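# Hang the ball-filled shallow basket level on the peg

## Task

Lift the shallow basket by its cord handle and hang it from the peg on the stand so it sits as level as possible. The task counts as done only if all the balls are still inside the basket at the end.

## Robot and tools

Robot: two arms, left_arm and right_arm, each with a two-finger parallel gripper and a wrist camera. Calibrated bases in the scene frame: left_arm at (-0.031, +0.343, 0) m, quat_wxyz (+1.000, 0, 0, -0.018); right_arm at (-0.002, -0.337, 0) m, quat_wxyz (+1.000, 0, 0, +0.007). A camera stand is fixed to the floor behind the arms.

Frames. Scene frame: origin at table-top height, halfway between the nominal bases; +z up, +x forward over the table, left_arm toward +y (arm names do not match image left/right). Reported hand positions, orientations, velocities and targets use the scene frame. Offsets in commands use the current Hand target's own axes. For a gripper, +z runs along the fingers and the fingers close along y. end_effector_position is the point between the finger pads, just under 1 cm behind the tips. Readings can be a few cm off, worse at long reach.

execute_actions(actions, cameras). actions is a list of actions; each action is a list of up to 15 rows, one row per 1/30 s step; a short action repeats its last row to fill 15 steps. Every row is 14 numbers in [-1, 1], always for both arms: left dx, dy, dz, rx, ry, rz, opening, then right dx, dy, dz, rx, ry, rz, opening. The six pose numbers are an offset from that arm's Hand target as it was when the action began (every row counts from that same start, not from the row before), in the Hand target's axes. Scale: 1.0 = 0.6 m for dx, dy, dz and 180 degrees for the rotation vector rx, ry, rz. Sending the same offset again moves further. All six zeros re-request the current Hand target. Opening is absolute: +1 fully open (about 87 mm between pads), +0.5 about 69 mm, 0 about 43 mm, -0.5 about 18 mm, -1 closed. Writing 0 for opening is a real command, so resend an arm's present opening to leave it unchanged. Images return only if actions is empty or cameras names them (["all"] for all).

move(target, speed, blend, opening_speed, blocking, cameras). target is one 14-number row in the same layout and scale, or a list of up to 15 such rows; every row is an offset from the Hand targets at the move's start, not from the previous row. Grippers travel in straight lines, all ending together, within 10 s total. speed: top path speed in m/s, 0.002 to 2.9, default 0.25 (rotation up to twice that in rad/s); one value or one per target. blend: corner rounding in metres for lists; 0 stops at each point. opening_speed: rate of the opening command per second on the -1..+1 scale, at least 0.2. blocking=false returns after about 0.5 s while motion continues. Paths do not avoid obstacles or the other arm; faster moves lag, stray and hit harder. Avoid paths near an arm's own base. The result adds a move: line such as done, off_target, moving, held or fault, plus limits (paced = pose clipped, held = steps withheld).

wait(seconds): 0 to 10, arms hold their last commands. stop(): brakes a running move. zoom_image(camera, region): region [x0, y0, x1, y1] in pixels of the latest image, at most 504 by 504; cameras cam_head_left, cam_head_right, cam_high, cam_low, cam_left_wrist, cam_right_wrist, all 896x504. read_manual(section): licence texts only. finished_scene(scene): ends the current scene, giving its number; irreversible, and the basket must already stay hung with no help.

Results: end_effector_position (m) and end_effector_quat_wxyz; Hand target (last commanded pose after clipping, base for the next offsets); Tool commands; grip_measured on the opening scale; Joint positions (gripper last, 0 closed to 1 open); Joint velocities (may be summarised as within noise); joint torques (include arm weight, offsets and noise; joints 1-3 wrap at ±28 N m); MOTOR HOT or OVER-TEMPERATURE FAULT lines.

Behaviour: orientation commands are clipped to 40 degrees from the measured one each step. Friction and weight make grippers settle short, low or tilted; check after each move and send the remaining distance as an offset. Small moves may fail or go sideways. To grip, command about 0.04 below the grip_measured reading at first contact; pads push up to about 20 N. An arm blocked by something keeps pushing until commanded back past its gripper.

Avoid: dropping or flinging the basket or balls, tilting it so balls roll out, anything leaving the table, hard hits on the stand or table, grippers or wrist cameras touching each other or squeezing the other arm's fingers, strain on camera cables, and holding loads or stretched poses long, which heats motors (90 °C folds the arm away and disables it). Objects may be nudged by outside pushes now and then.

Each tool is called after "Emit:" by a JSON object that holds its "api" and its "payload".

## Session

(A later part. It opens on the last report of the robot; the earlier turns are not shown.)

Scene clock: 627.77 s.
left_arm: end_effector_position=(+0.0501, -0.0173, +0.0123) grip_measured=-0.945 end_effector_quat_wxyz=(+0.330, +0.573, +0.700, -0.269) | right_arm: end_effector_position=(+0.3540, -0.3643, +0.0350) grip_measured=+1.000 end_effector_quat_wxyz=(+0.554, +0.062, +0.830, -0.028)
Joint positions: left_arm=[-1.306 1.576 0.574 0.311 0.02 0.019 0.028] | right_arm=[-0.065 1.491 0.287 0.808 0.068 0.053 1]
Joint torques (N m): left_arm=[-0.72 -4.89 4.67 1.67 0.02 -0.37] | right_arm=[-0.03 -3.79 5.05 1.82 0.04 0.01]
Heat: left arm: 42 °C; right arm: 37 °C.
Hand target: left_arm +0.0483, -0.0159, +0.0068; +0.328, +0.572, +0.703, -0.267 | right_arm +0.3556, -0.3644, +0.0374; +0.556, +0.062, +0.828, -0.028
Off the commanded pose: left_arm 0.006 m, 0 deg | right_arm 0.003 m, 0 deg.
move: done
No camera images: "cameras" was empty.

Emit:
{"api": "move", "payload": {"target": [[-0.0922, 0.0246, -0.1059, 0, 0, 0, -1, 0, 0, 0, 0, 0, 0, 1], [-0.3072, 0.2645, -0.3292, -0.0596, 0, -0.05, -1, 0, 0, 0, 0, 0, 0, 1], [-0.3596, 0.2645, -0.3732, -0.0596, 0, -0.05, -1, 0, 0, 0, 0, 0, 0, 1]], "speed": [0.13, 0.13, 0.04], "blend": [0.03, 0.01, 0], "cameras": []}}

Emit:
{"api": "wait", "payload": {"seconds": 0.8, "cameras": ["cam_head_left", "cam_head_right", "cam_high", "cam_low", "cam_left_wrist"]}}

Emit:
{"api": "zoom_image", "payload": {"camera": "cam_head_right", "region": [320, 250, 470, 400]}}

Emit:
{"api": "zoom_image", "payload": {"camera": "cam_head_left", "region": [330, 250, 480, 400]}}

Emit:
{"api": "zoom_image", "payload": {"camera": "cam_low", "region": [464, 236, 524, 270]}}

Scene clock: 646.53 s.
left_arm: end_effector_position=(+0.1927, +0.0536, +0.3007) grip_measured=-0.945 end_effector_quat_wxyz=(+0.338, +0.482, +0.779, -0.216) | right_arm: end_effector_position=(+0.3540, -0.3643, +0.0350) grip_measured=+1.000 end_effector_quat_wxyz=(+0.554, +0.062, +0.830, -0.028)
Joint positions: left_arm=[-0.798 1.48 1.759 -1.046 0.209 0.183 0.028] | right_arm=[-0.065 1.491 0.287 0.808 0.068 0.053 1]
Joint torques (N m): left_arm=[0.09 -5.26 9.25 1.6 0.27 -0.18] | right_arm=[-0.05 -3.81 5.11 1.81 0.05 0.01]
Heat: left arm: 41 °C; right arm: 37 °C.
Hand target: left_arm +0.1970, +0.0484, +0.3161; +0.358, +0.482, +0.767, -0.225 | right_arm +0.3556, -0.3644, +0.0374; +0.556, +0.062, +0.828, -0.028
Off the commanded pose: left_arm 0.017 m, 3 deg | right_arm 0.003 m, 0 deg.
move: off_target (left_arm)
No camera images: "cameras" was empty.

Scene clock: 647.33 s.
left_arm: end_effector_position=(+0.1926, +0.0537, +0.3006) grip_measured=-0.945 end_effector_quat_wxyz=(+0.338, +0.482, +0.779, -0.216) | right_arm: end_effector_position=(+0.3540, -0.3643, +0.0350) grip_measured=+1.000 end_effector_quat_wxyz=(+0.554, +0.062, +0.830, -0.028)
Joint positions: left_arm=[-0.798 1.48 1.759 -1.046 0.209 0.183 0.028] | right_arm=[-0.065 1.491 0.287 0.808 0.068 0.053 1]
Joint torques (N m): left_arm=[0.09 -5.31 9.33 1.58 0.28 -0.18] | right_arm=[-0.03 -3.77 5.12 1.82 0.05 0.02]
Heat: left arm: 42 °C; right arm: 37 °C.
Hand target: left_arm +0.1970, +0.0484, +0.3161; +0.358, +0.482, +0.767, -0.225 | right_arm +0.3556, -0.3644, +0.0374; +0.556, +0.062, +0.828, -0.028
Tool commands: left_gripper/opening=-1.0 right_gripper/opening=+1.0
Off the commanded pose: left_arm 0.017 m, 3 deg | right_arm 0.003 m, 0 deg.
wait: 0.80 s; at rest by 0.17 s
camera_calibration:
cam_left_wrist: T_world_to_cam=[[-0.902187, -0.429899, 0.0352917, 0.183105], [-0.428147, 0.90244, 0.0478751, 0.0398113], [-0.0524301, 0.0280823, -0.99823, 0.451187], [0, 0, 0, 1]] pos_world=[0.205896, 0.030119, 0.442021]
Images, in order (width x height): cam_head_left 896x504, cam_head_right 896x504, cam_high 896x504, cam_low 896x504, cam_left_wrist 896x504.

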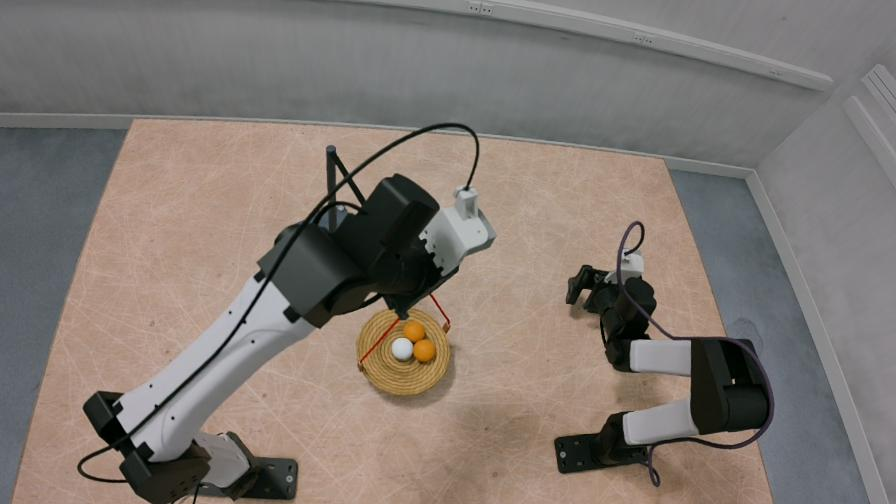

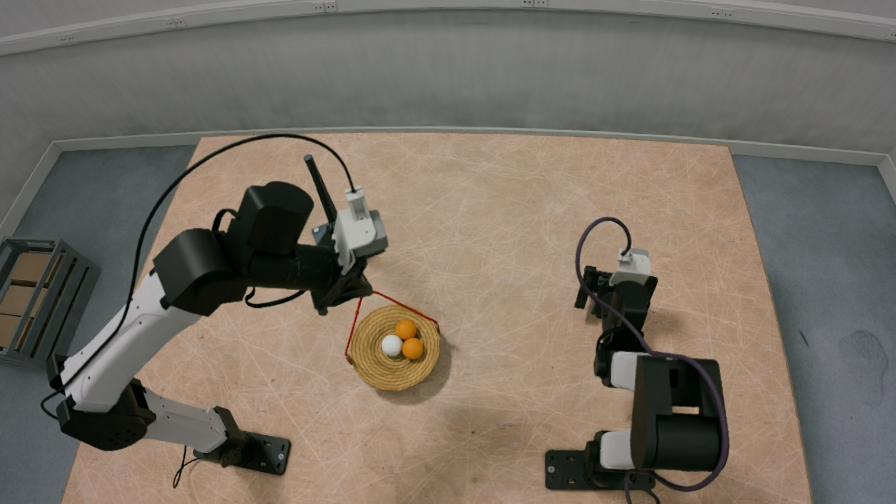

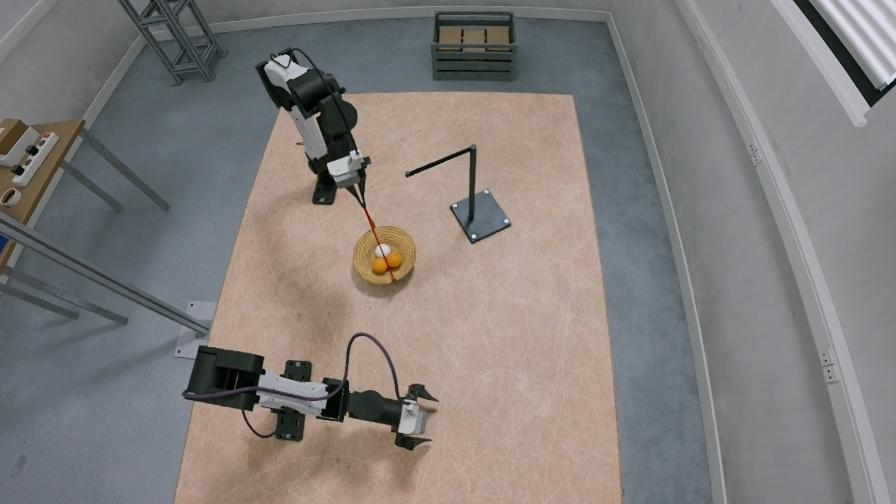

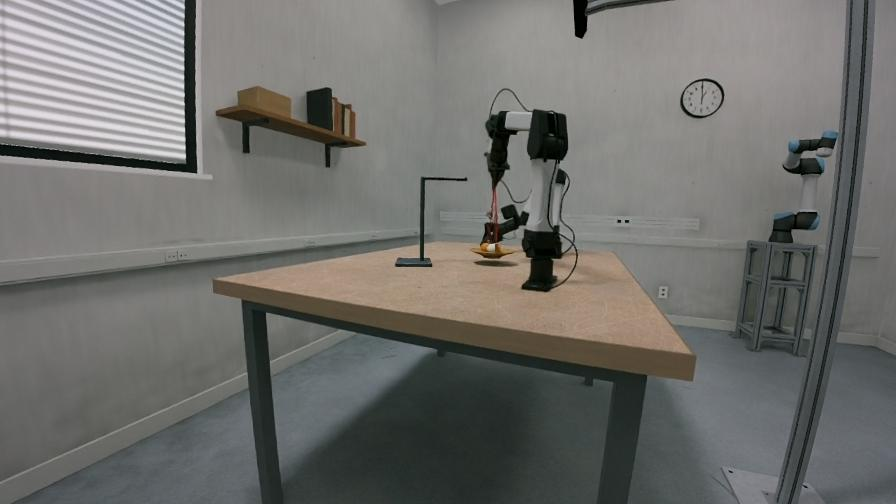

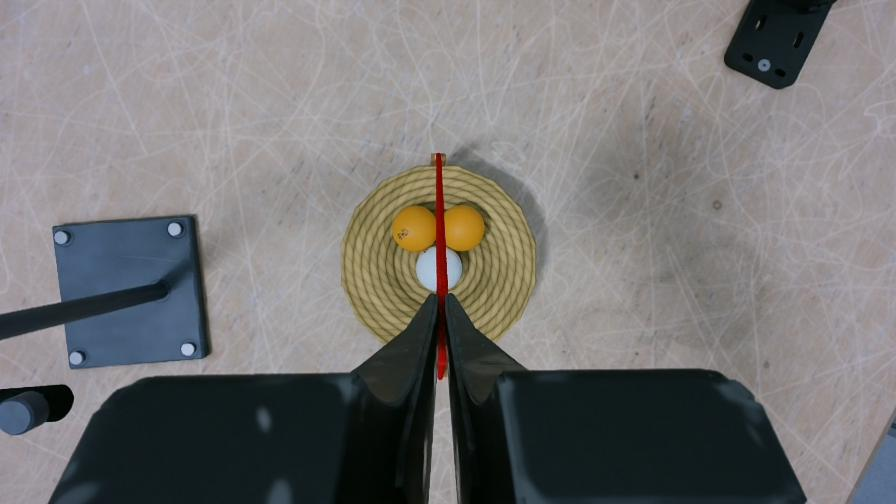

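Scaled by 3.360 from the camera's 896x504 image, which has a finer 1280x720 frame.

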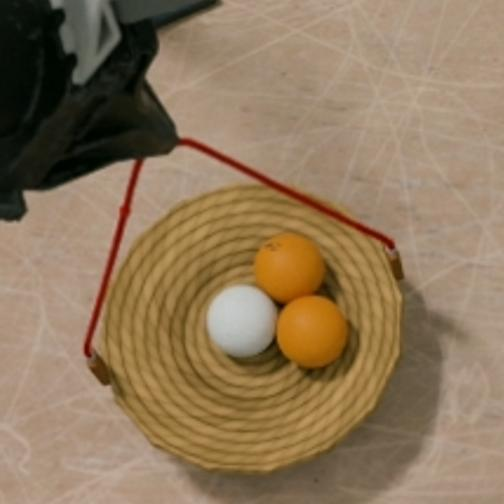

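Scaled by 3.360 from the camera's 896x504 image, which has a finer 1280x720 frame.

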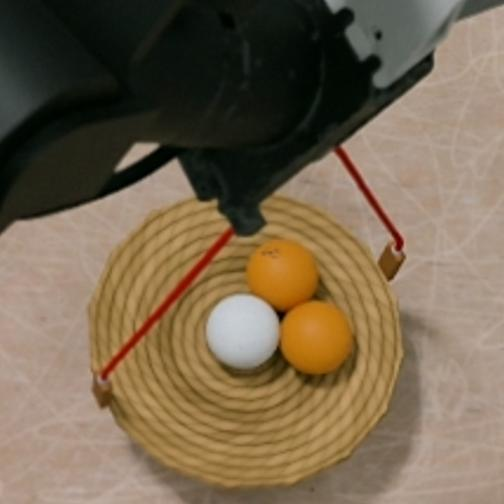

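Scaled by 8.400 from the camera's 896x504 image, which has a finer 1280x720 frame.

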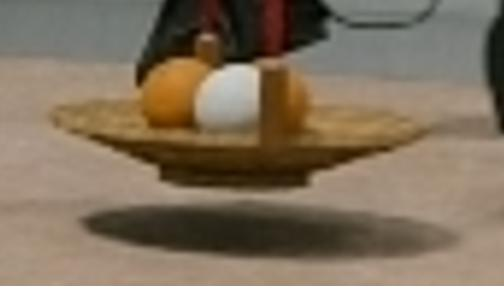

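Emit:
{"api": "wait", "payload": {"seconds": 0, "cameras": ["cam_head_left", "cam_head_right", "cam_low", "cam_high"]}}

Emit:
{"api": "zoom_image", "payload": {"camera": "cam_low", "region": [464, 236, 524, 270]}}

Emit:
{"api": "zoom_image", "payload": {"camera": "cam_head_right", "region": [330, 300, 460, 400]}}

Emit:
{"api": "zoom_image", "payload": {"camera": "cam_head_left", "region": [340, 300, 470, 400]}}

Scene clock: 676.00 s.
left_arm: end_effector_position=(+0.1926, +0.0537, +0.3006) grip_measured=-0.945 end_effector_quat_wxyz=(+0.338, +0.482, +0.779, -0.216) | right_arm: end_effector_position=(+0.3540, -0.3643, +0.0350) grip_measured=+1.000 end_effector_quat_wxyz=(+0.554, +0.062, +0.830, -0.028)
Joint positions: left_arm=[-0.798 1.48 1.759 -1.046 0.209 0.183 0.028] | right_arm=[-0.065 1.491 0.287 0.808 0.068 0.053 1]
Joint torques (N m): left_arm=[0.14 -5.23 9.29 1.59 0.29 -0.18] | right_arm=[-0.09 -3.79 5.16 1.81 0.05 0.02]
Heat: left arm: 45 °C; right arm: 37 °C.
Hand target: left_arm +0.1970, +0.0484, +0.3161; +0.358, +0.482, +0.767, -0.225 | right_arm +0.3556, -0.3644, +0.0374; +0.556, +0.062, +0.828, -0.028
Tool commands: left_gripper/opening=-1.0 right_gripper/opening=+1.0
Off the commanded pose: left_arm 0.017 m, 3 deg | right_arm 0.003 m, 0 deg.
Images, in order (width x height): cam_head_left 896x504, cam_head_right 896x504, cam_high 896x504, cam_low 896x504.

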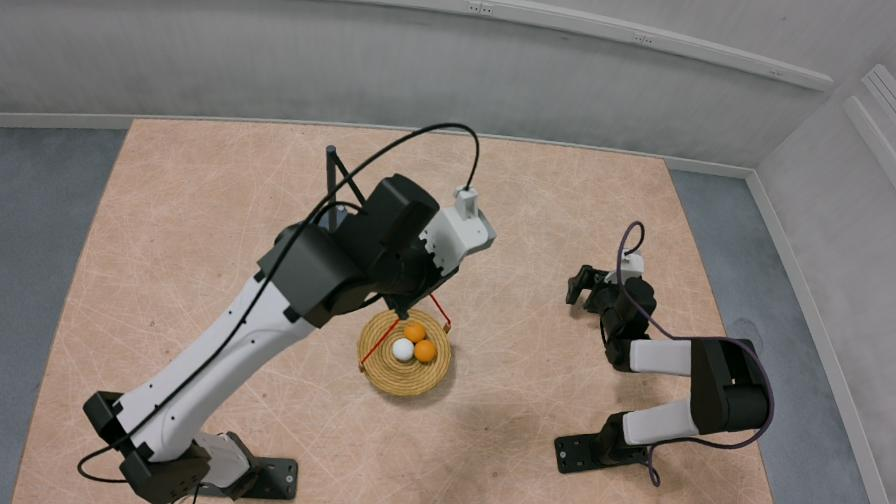

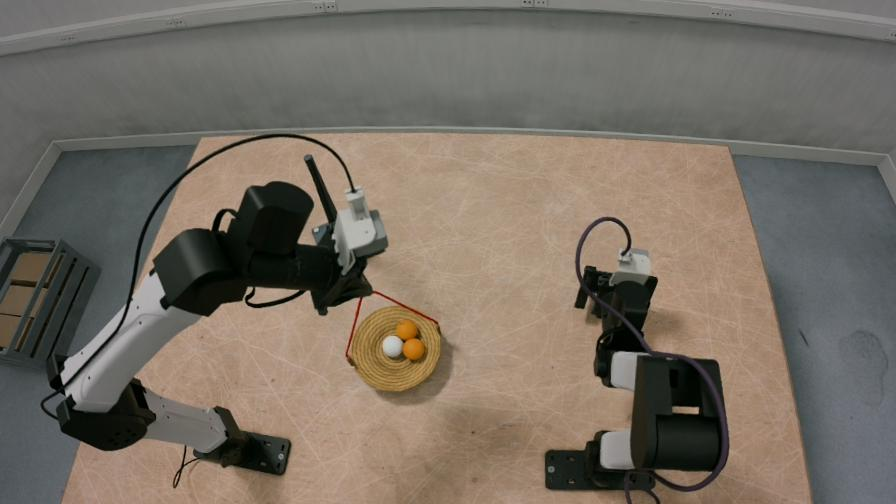

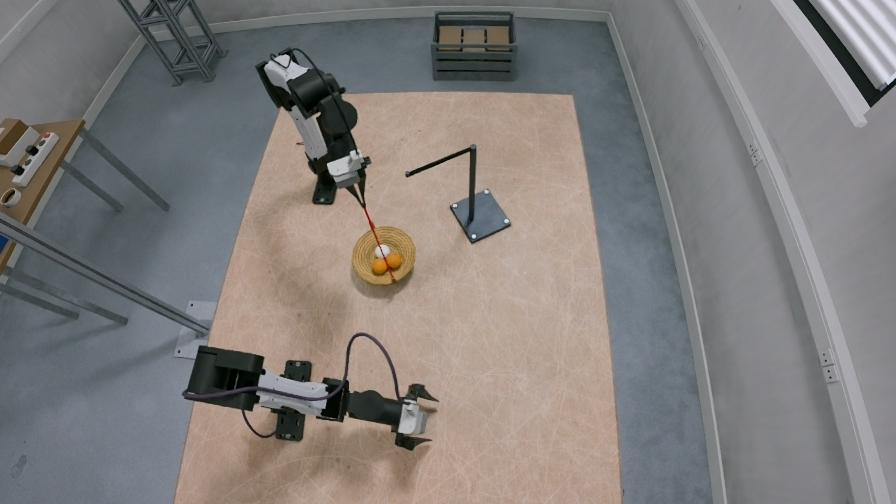

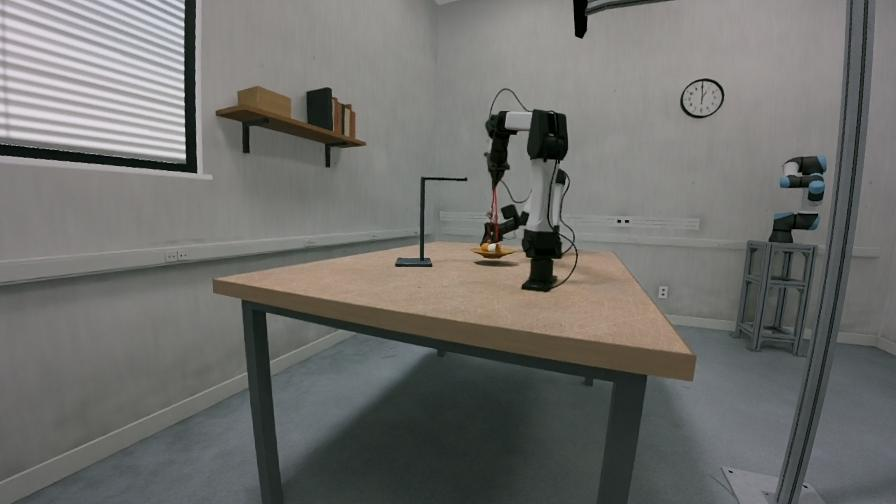

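Scaled by 8.400 from the camera's 896x504 image, which has a finer 1280x720 frame.

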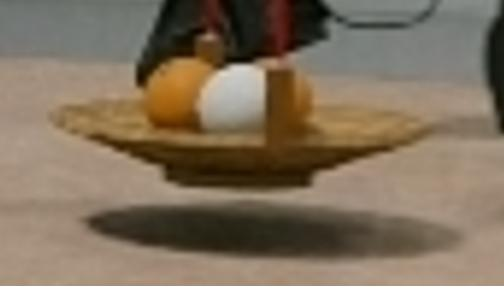

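Scaled by 3.877 from the camera's 896x504 image, which has a finer 1280x720 frame.

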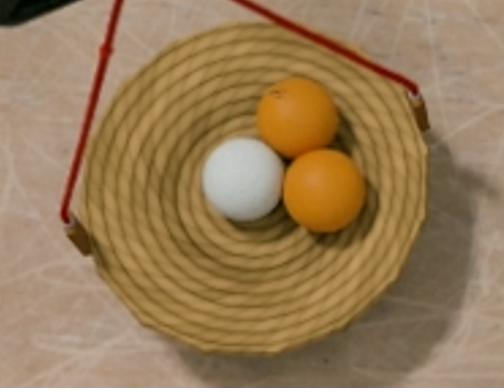

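Scaled by 3.877 from the camera's 896x504 image, which has a finer 1280x720 frame.

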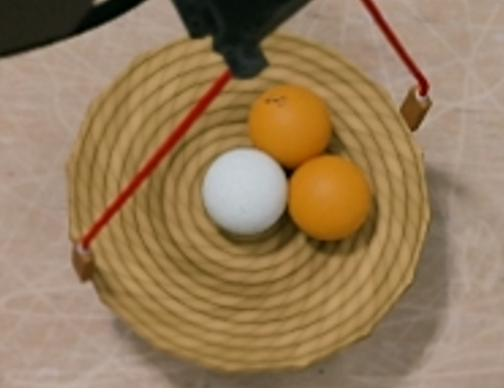

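Emit:
{"api": "move", "payload": {"target": [[-0.0715, 0, -0.06, 0, 0, 0, -1, 0, 0, 0, 0, 0, 0, 1], [-0.0643, 0.0898, -0.0709, -0.0149, -0.0139, -0.0125, -1, 0, 0, 0, 0, 0, 0, 1]], "speed": [0.08, 0.08], "blend": [0.02, 0], "cameras": ["cam_left_wrist", "cam_high", "cam_head_right"]}}

Scene clock: 734.53 s.
left_arm: end_effector_position=(+0.2355, +0.0846, +0.3633) grip_measured=-0.945 end_effector_quat_wxyz=(+0.362, +0.451, +0.786, -0.218) | right_arm: end_effector_position=(+0.3540, -0.3643, +0.0350) grip_measured=+1.000 end_effector_quat_wxyz=(+0.554, +0.062, +0.830, -0.028)
Joint positions: left_arm=[-0.617 1.648 2.211 -1.304 0.31 0.251 0.028] | right_arm=[-0.065 1.491 0.287 0.808 0.068 0.053 1]
Joint torques (N m): left_arm=[-0.02 -5.41 7.01 1.77 0.3 -0.17] | right_arm=[-0.03 -3.81 5.07 1.81 0.04 0]
Heat: left arm: 47 °C; right arm: 37 °C.
Hand target: left_arm +0.2420, +0.0788, +0.3732; +0.381, +0.454, +0.773, -0.224 | right_arm +0.3556, -0.3644, +0.0374; +0.556, +0.062, +0.828, -0.028
Off the commanded pose: left_arm 0.013 m, 3 deg | right_arm 0.003 m, 0 deg.
move: off_target (left_arm)
camera_calibration:
cam_left_wrist: T_world_to_cam=[[-0.87418, -0.483912, 0.0404724, 0.229056], [-0.484277, 0.874914, 0.000871037, 0.0599161], [-0.0358314, -0.0188384, -0.99918, 0.515416], [0, 0, 0, 1]] pos_world=[0.24772, 0.068131, 0.50567]
Images, in order (width x height): cam_head_right 896x504, cam_high 896x504, cam_left_wrist 896x504.

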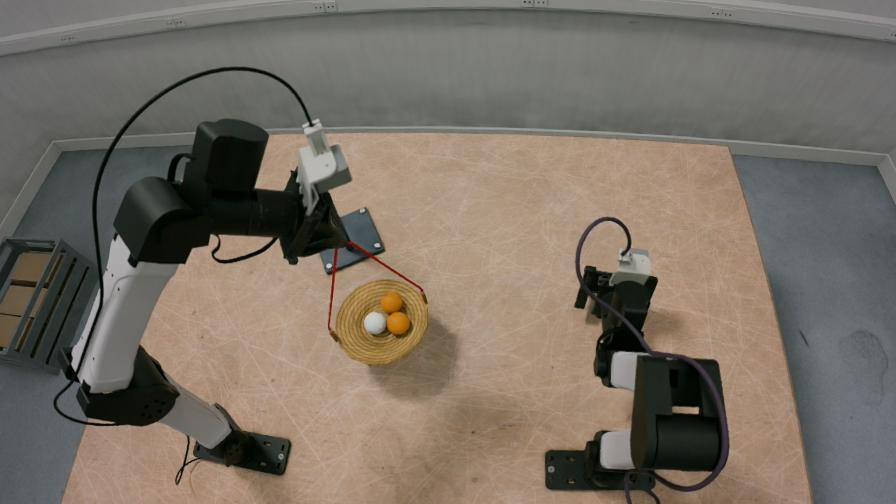

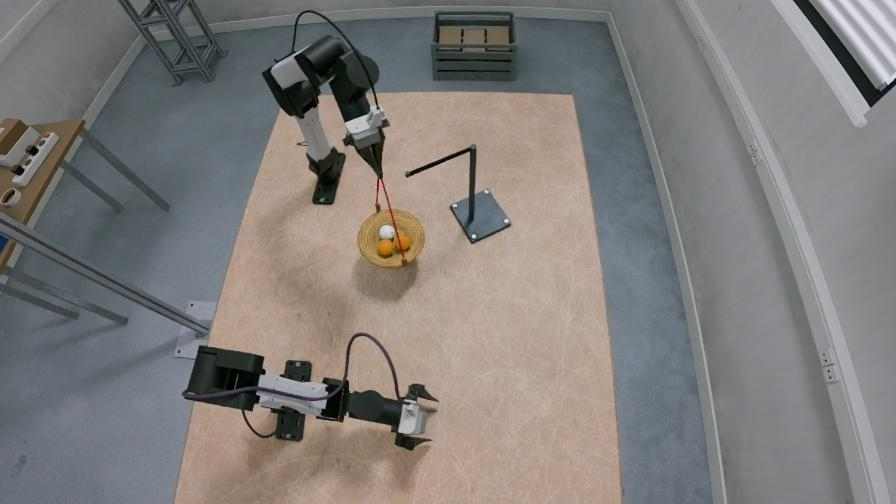

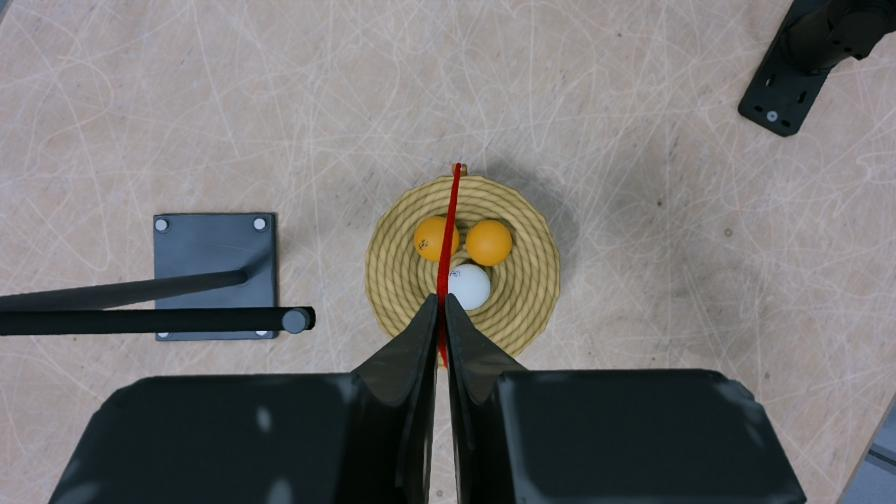

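Emit:
{"api": "zoom_image", "payload": {"camera": "cam_left_wrist", "region": [220, 260, 480, 380]}}

Scaled by 1.938 from the camera's 896x504 image, which has a finer 1280x720 frame.

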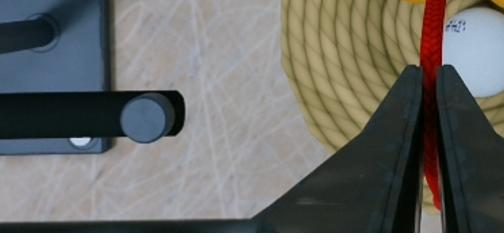

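Emit:
{"api": "move", "payload": {"target": [0.0039, 0.1667, -0.0133, 0, 0, 0, -1, 0, 0, 0, 0, 0, 0, 1], "speed": 0.07, "cameras": ["cam_left_wrist", "cam_high", "cam_low", "cam_head_left"]}}

Emit:
{"api": "zoom_image", "payload": {"camera": "cam_left_wrist", "region": [300, 230, 580, 380]}}

Emit:
{"api": "zoom_image", "payload": {"camera": "cam_low", "region": [410, 150, 530, 260]}}

Scene clock: 779.90 s.
left_arm: end_effector_position=(+0.3229, +0.1365, +0.3685) grip_measured=-0.945 end_effector_quat_wxyz=(+0.370, +0.447, +0.784, -0.222) | right_arm: end_effector_position=(+0.3540, -0.3643, +0.0350) grip_measured=+1.000 end_effector_quat_wxyz=(+0.554, +0.062, +0.830, -0.028)
Joint positions: left_arm=[-0.315 2.029 2.807 -1.593 0.53 0.471 0.028] | right_arm=[-0.065 1.491 0.287 0.808 0.068 0.053 1]
Joint torques (N m): left_arm=[0.14 -7.69 6.31 1.46 0.45 -0.17] | right_arm=[-0.06 -3.79 5.11 1.8 0.04 0.02]
Heat: left arm: 43 °C; right arm: 37 °C.
Hand target: left_arm +0.3256, +0.1343, +0.3761; +0.381, +0.454, +0.774, -0.224 | right_arm +0.3556, -0.3644, +0.0374; +0.556, +0.062, +0.828, -0.028
Off the commanded pose: left_arm 0.008 m, 2 deg | right_arm 0.003 m, 0 deg.
joint read past its limit (left arm) — joint 4 (wrist pitch), lower limit.
joint sent to its limit (left arm) — joint 4 (wrist pitch), lower limit. The joint targets still meet the commanded pose.
move: done
camera_calibration:
cam_left_wrist: T_world_to_cam=[[-0.872263, -0.487377, 0.0402734, 0.330304], [-0.488342, 0.872454, -0.0185969, 0.0656336], [-0.026073, -0.0358886, -0.999016, 0.523851], [0, 0, 0, 1]] pos_world=[0.333822, 0.12252, 0.511253]
Images, in order (width x height): cam_head_left 896x504, cam_high 896x504, cam_low 896x504, cam_left_wrist 896x504.

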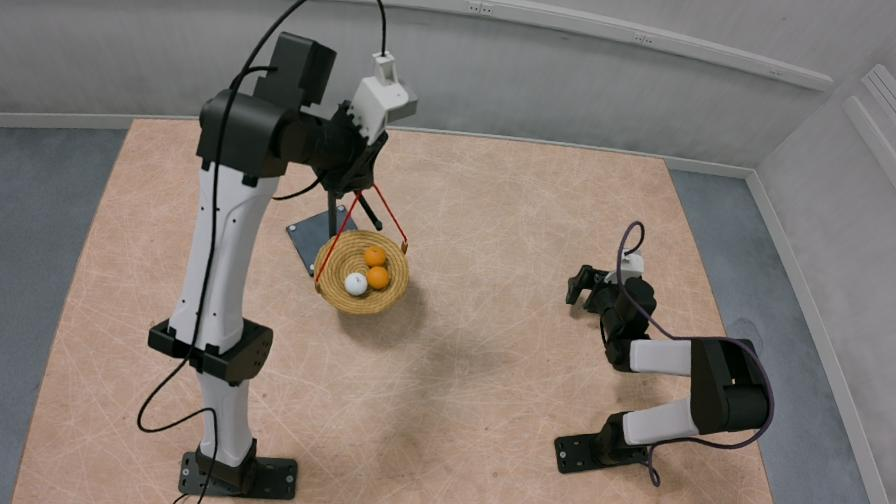

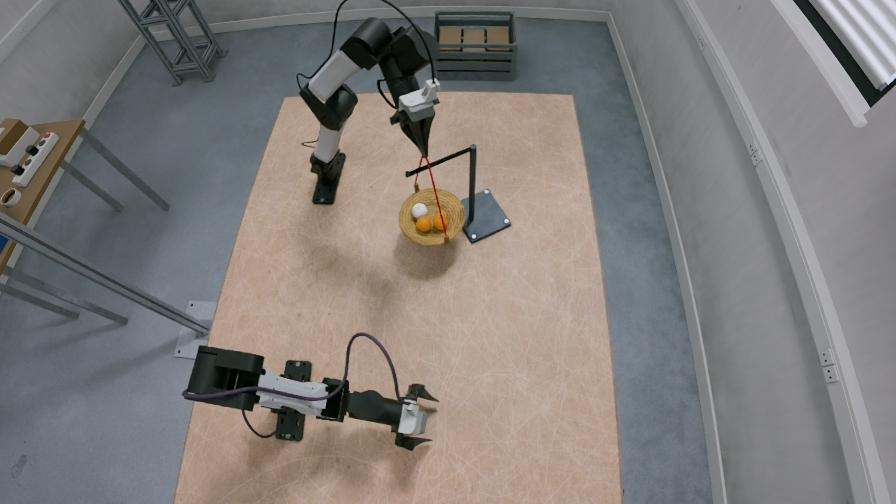

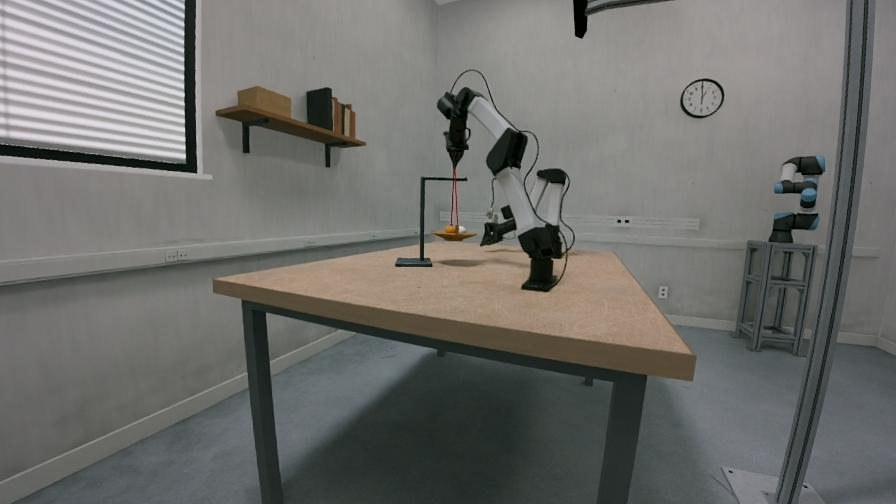

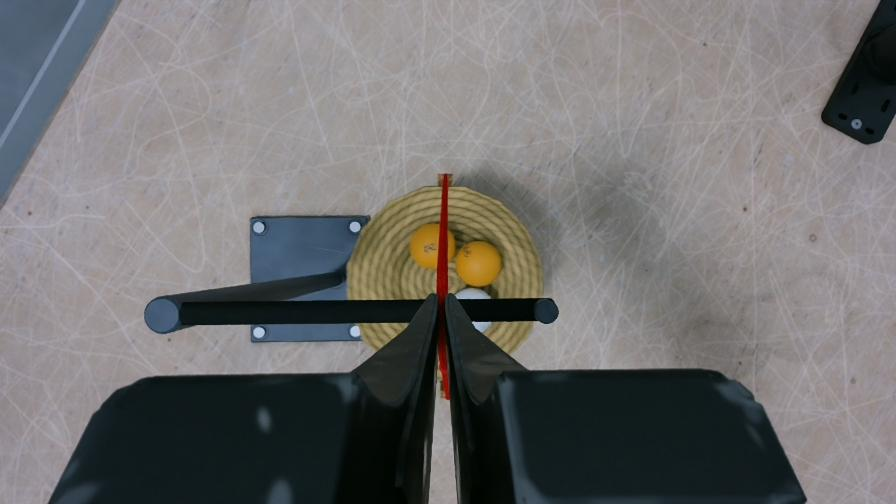

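Scaled by 1.800 from the camera's 896x504 image, which has a finer 1280x720 frame.

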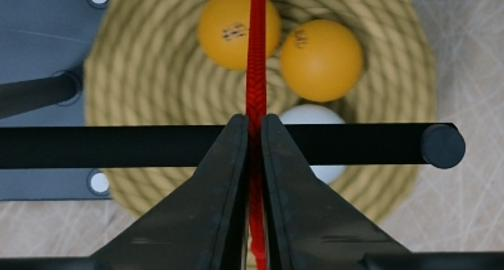

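Scaled by 4.200 from the camera's 896x504 image, which has a finer 1280x720 frame.

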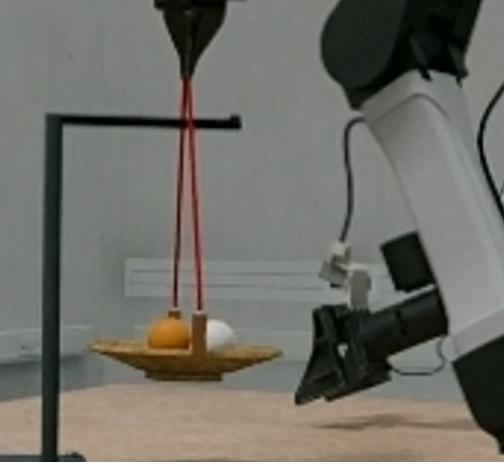

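Emit:
{"api": "move", "payload": {"target": [0.0386, 0, 0.0211, 0, 0, 0, -1, 0, 0, 0, 0, 0, 0, 1], "speed": 0.04, "cameras": ["cam_left_wrist", "cam_low"]}}

Emit:
{"api": "zoom_image", "payload": {"camera": "cam_left_wrist", "region": [300, 230, 580, 380]}}

Emit:
{"api": "zoom_image", "payload": {"camera": "cam_low", "region": [420, 155, 490, 205]}}

Scene clock: 806.50 s.
left_arm: end_effector_position=(+0.3241, +0.1370, +0.3351) grip_measured=-0.944 end_effector_quat_wxyz=(+0.354, +0.452, +0.787, -0.226) | right_arm: end_effector_position=(+0.3540, -0.3643, +0.0350) grip_measured=+1.000 end_effector_quat_wxyz=(+0.554, +0.062, +0.830, -0.028)
Joint positions: left_arm=[-0.31 1.839 2.33 -1.347 0.541 0.49 0.028] | right_arm=[-0.065 1.491 0.287 0.808 0.068 0.053 1]
Joint torques (N m): left_arm=[0.32 -11.19 4.21 1.61 0.37 -0.26] | right_arm=[-0.06 -3.82 5.04 1.81 0.05 0.02]
Heat: left arm: 43 °C; right arm: 37 °C.
Hand target: left_arm +0.3237, +0.1379, +0.3500; +0.381, +0.454, +0.774, -0.224 | right_arm +0.3556, -0.3644, +0.0374; +0.556, +0.062, +0.828, -0.028
Off the commanded pose: left_arm 0.015 m, 4 deg | right_arm 0.003 m, 0 deg.
move: off_target (left_arm)
camera_calibration:
cam_left_wrist: T_world_to_cam=[[-0.877753, -0.47548, 0.0588901, 0.326783], [-0.475953, 0.879446, 0.00662555, 0.0517551], [-0.0549409, -0.0222133, -0.998242, 0.497813], [0, 0, 0, 1]] pos_world=[0.338818, 0.120921, 0.477351]
Images, in order (width x height): cam_low 896x504, cam_left_wrist 896x504.

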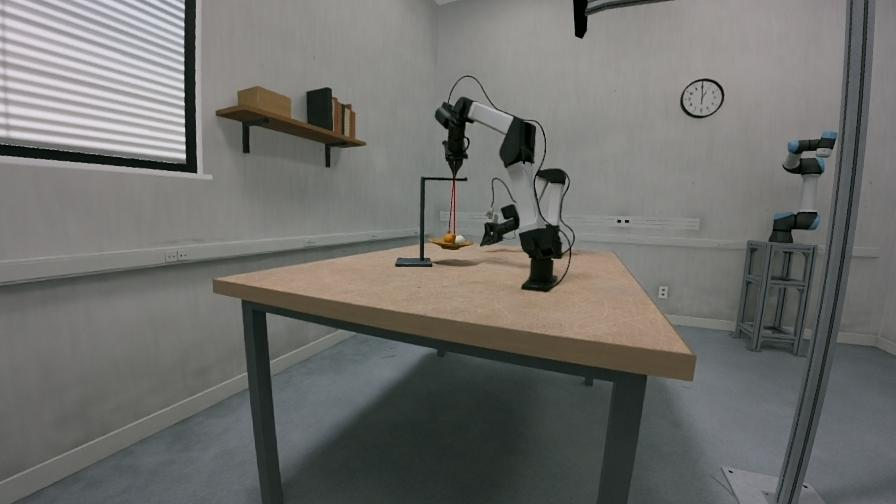

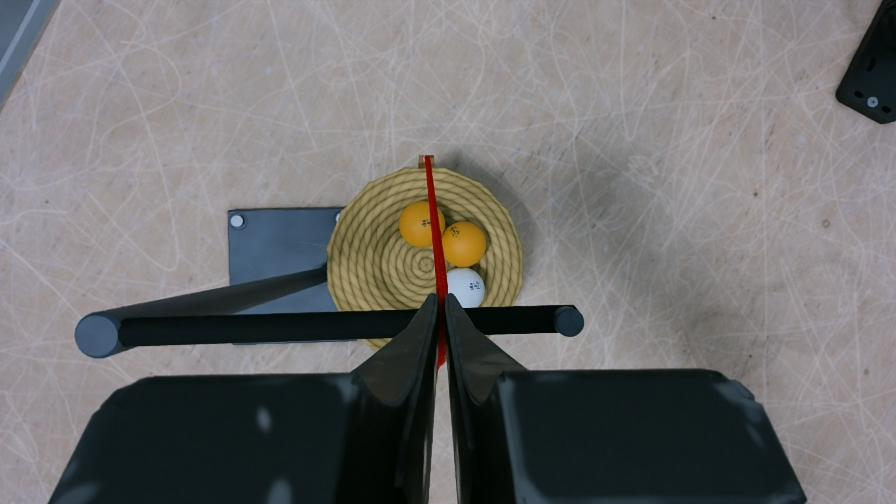

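Scaled by 1.800 from the camera's 896x504 image, which has a finer 1280x720 frame.

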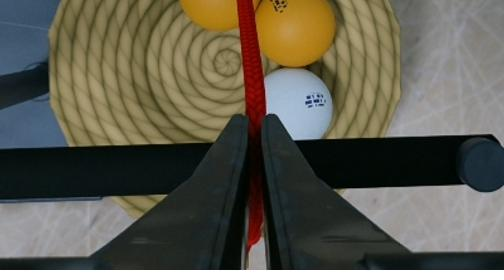

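Scaled by 7.200 from the camera's 896x504 image, which has a finer 1280x720 frame.

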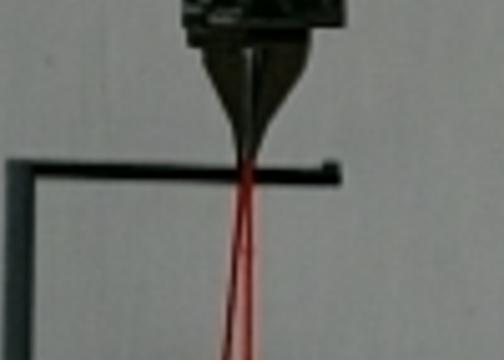

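Emit:
{"api": "move", "payload": {"target": [-0.0058, 0, -0.0199, 0, 0, 0, -1, 0, 0, 0, 0, 0, 0, 1], "speed": 0.04, "cameras": ["cam_left_wrist", "cam_low"]}}

Emit:
{"api": "zoom_image", "payload": {"camera": "cam_left_wrist", "region": [300, 230, 580, 380]}}

Emit:
{"api": "zoom_image", "payload": {"camera": "cam_low", "region": [420, 155, 490, 205]}}

Scene clock: 828.53 s.
left_arm: end_effector_position=(+0.3205, +0.1443, +0.3417) grip_measured=-0.944 end_effector_quat_wxyz=(+0.355, +0.448, +0.789, -0.224) | right_arm: end_effector_position=(+0.3540, -0.3643, +0.0350) grip_measured=+1.000 end_effector_quat_wxyz=(+0.554, +0.062, +0.830, -0.028)
Joint positions: left_arm=[-0.295 1.839 2.367 -1.387 0.544 0.495 0.028] | right_arm=[-0.065 1.491 0.287 0.808 0.068 0.053 1]
Joint torques (N m): left_arm=[0.25 -9.14 7.8 1.39 0.46 -0.19] | right_arm=[-0.08 -3.78 5.09 1.81 0.05 0.01]
Heat: left arm: 42 °C; right arm: 37 °C.
Hand target: left_arm +0.3200, +0.1442, +0.3600; +0.381, +0.454, +0.773, -0.224 | right_arm +0.3556, -0.3644, +0.0374; +0.556, +0.062, +0.828, -0.028
Off the commanded pose: left_arm 0.018 m, 4 deg | right_arm 0.003 m, 0 deg.
move: off_target (left_arm)
camera_calibration:
cam_left_wrist: T_world_to_cam=[[-0.873189, -0.483814, 0.058862, 0.326384], [-0.484278, 0.874886, 0.00706468, 0.0466891], [-0.0549155, -0.0223368, -0.998241, 0.50438], [0, 0, 0, 1]] pos_world=[0.335304, 0.128328, 0.483952]
Images, in order (width x height): cam_low 896x504, cam_left_wrist 896x504.

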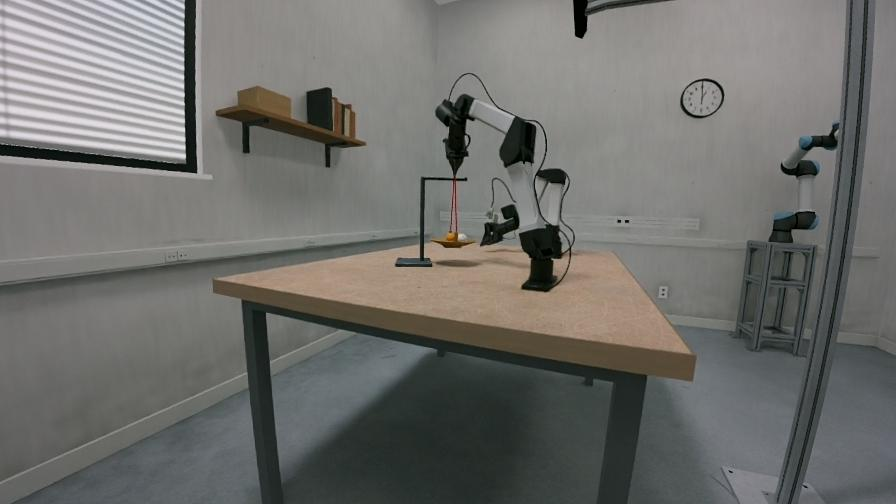

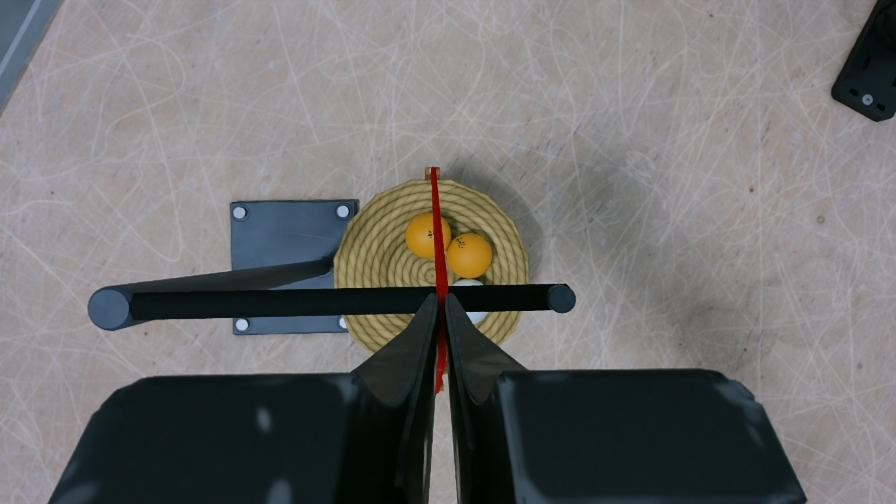

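Scaled by 1.800 from the camera's 896x504 image, which has a finer 1280x720 frame.

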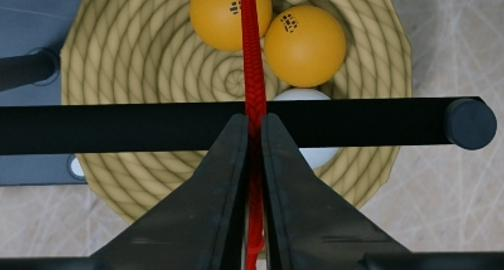

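Scaled by 7.200 from the camera's 896x504 image, which has a finer 1280x720 frame.

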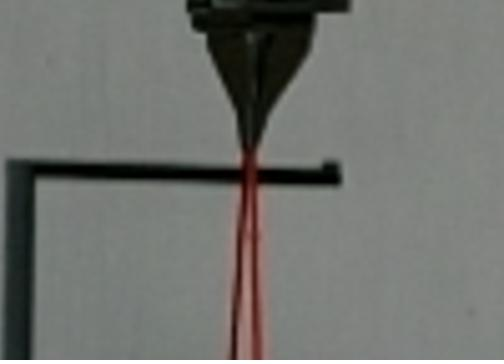

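Emit:
{"api": "move", "payload": {"target": [0.0081, 0, 0.0114, 0, 0, 0, -1, 0, 0, 0, 0, 0, 0, 1], "speed": 0.03, "cameras": ["cam_left_wrist", "cam_low"]}}

Emit:
{"api": "zoom_image", "payload": {"camera": "cam_left_wrist", "region": [300, 230, 580, 380]}}

Emit:
{"api": "zoom_image", "payload": {"camera": "cam_low", "region": [420, 155, 490, 205]}}

Scene clock: 843.07 s.
left_arm: end_effector_position=(+0.3235, +0.1429, +0.3355) grip_measured=-0.944 end_effector_quat_wxyz=(+0.352, +0.448, +0.790, -0.225) | right_arm: end_effector_position=(+0.3540, -0.3643, +0.0350) grip_measured=+1.000 end_effector_quat_wxyz=(+0.554, +0.062, +0.830, -0.028)
Joint positions: left_arm=[-0.295 1.835 2.33 -1.36 0.547 0.495 0.028] | right_arm=[-0.065 1.491 0.287 0.808 0.068 0.053 1]
Joint torques (N m): left_arm=[-0.06 -11.54 4.34 1.63 0.42 -0.19] | right_arm=[-0.06 -3.77 5.09 1.81 0.05 0.01]
Heat: left arm: 42 °C; right arm: 37 °C.
Hand target: left_arm +0.3213, +0.1420, +0.3519; +0.381, +0.454, +0.774, -0.224 | right_arm +0.3556, -0.3644, +0.0374; +0.556, +0.062, +0.828, -0.028
Off the commanded pose: left_arm 0.017 m, 4 deg | right_arm 0.003 m, 0 deg.
move: off_target (left_arm)
camera_calibration:
cam_left_wrist: T_world_to_cam=[[-0.8735, -0.482602, 0.0639835, 0.326937], [-0.482997, 0.875563, 0.0101714, 0.0479293], [-0.0609303, -0.0220191, -0.997899, 0.500105], [0, 0, 0, 1]] pos_world=[0.339201, 0.126827, 0.477648]
Images, in order (width x height): cam_low 896x504, cam_left_wrist 896x504.

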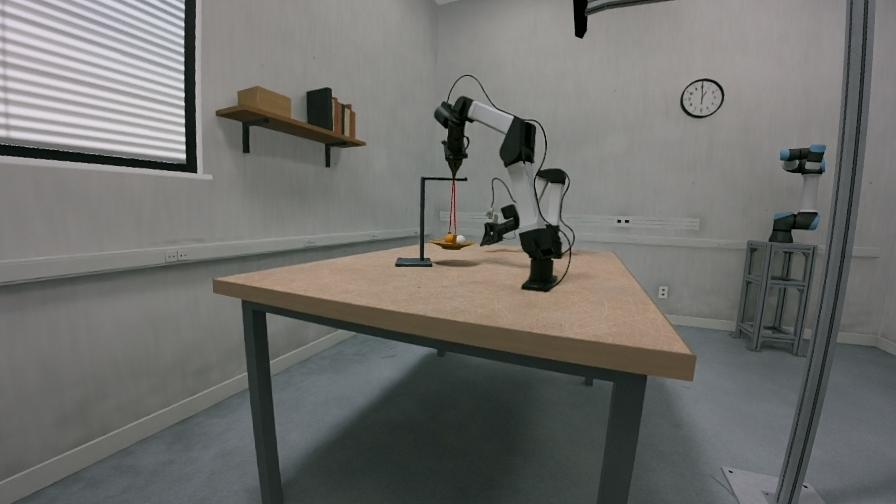

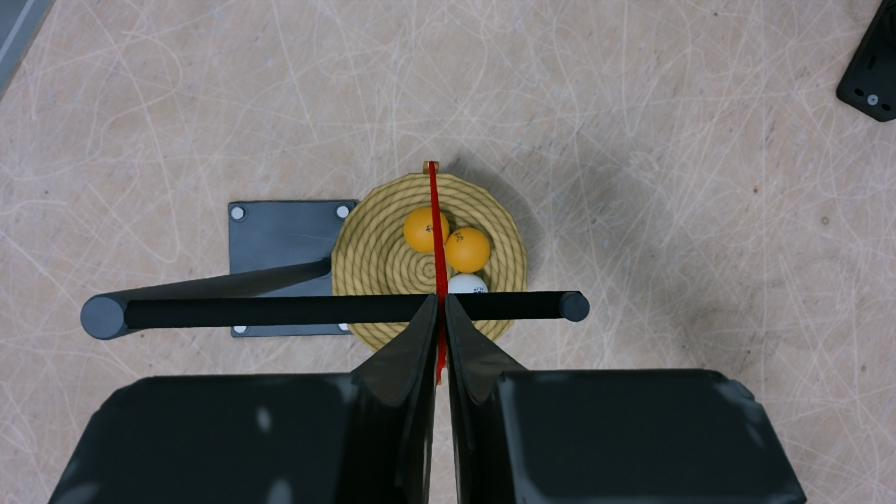

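Scaled by 1.800 from the camera's 896x504 image, which has a finer 1280x720 frame.

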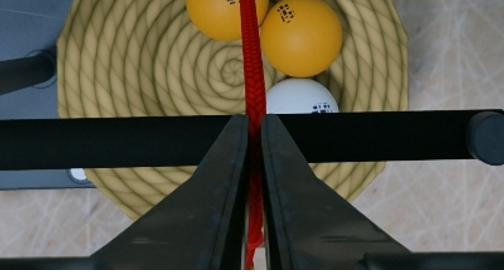

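Scaled by 7.200 from the camera's 896x504 image, which has a finer 1280x720 frame.

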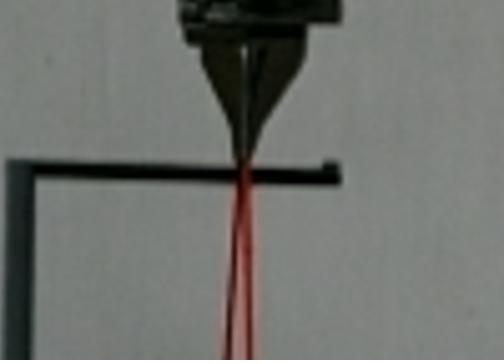

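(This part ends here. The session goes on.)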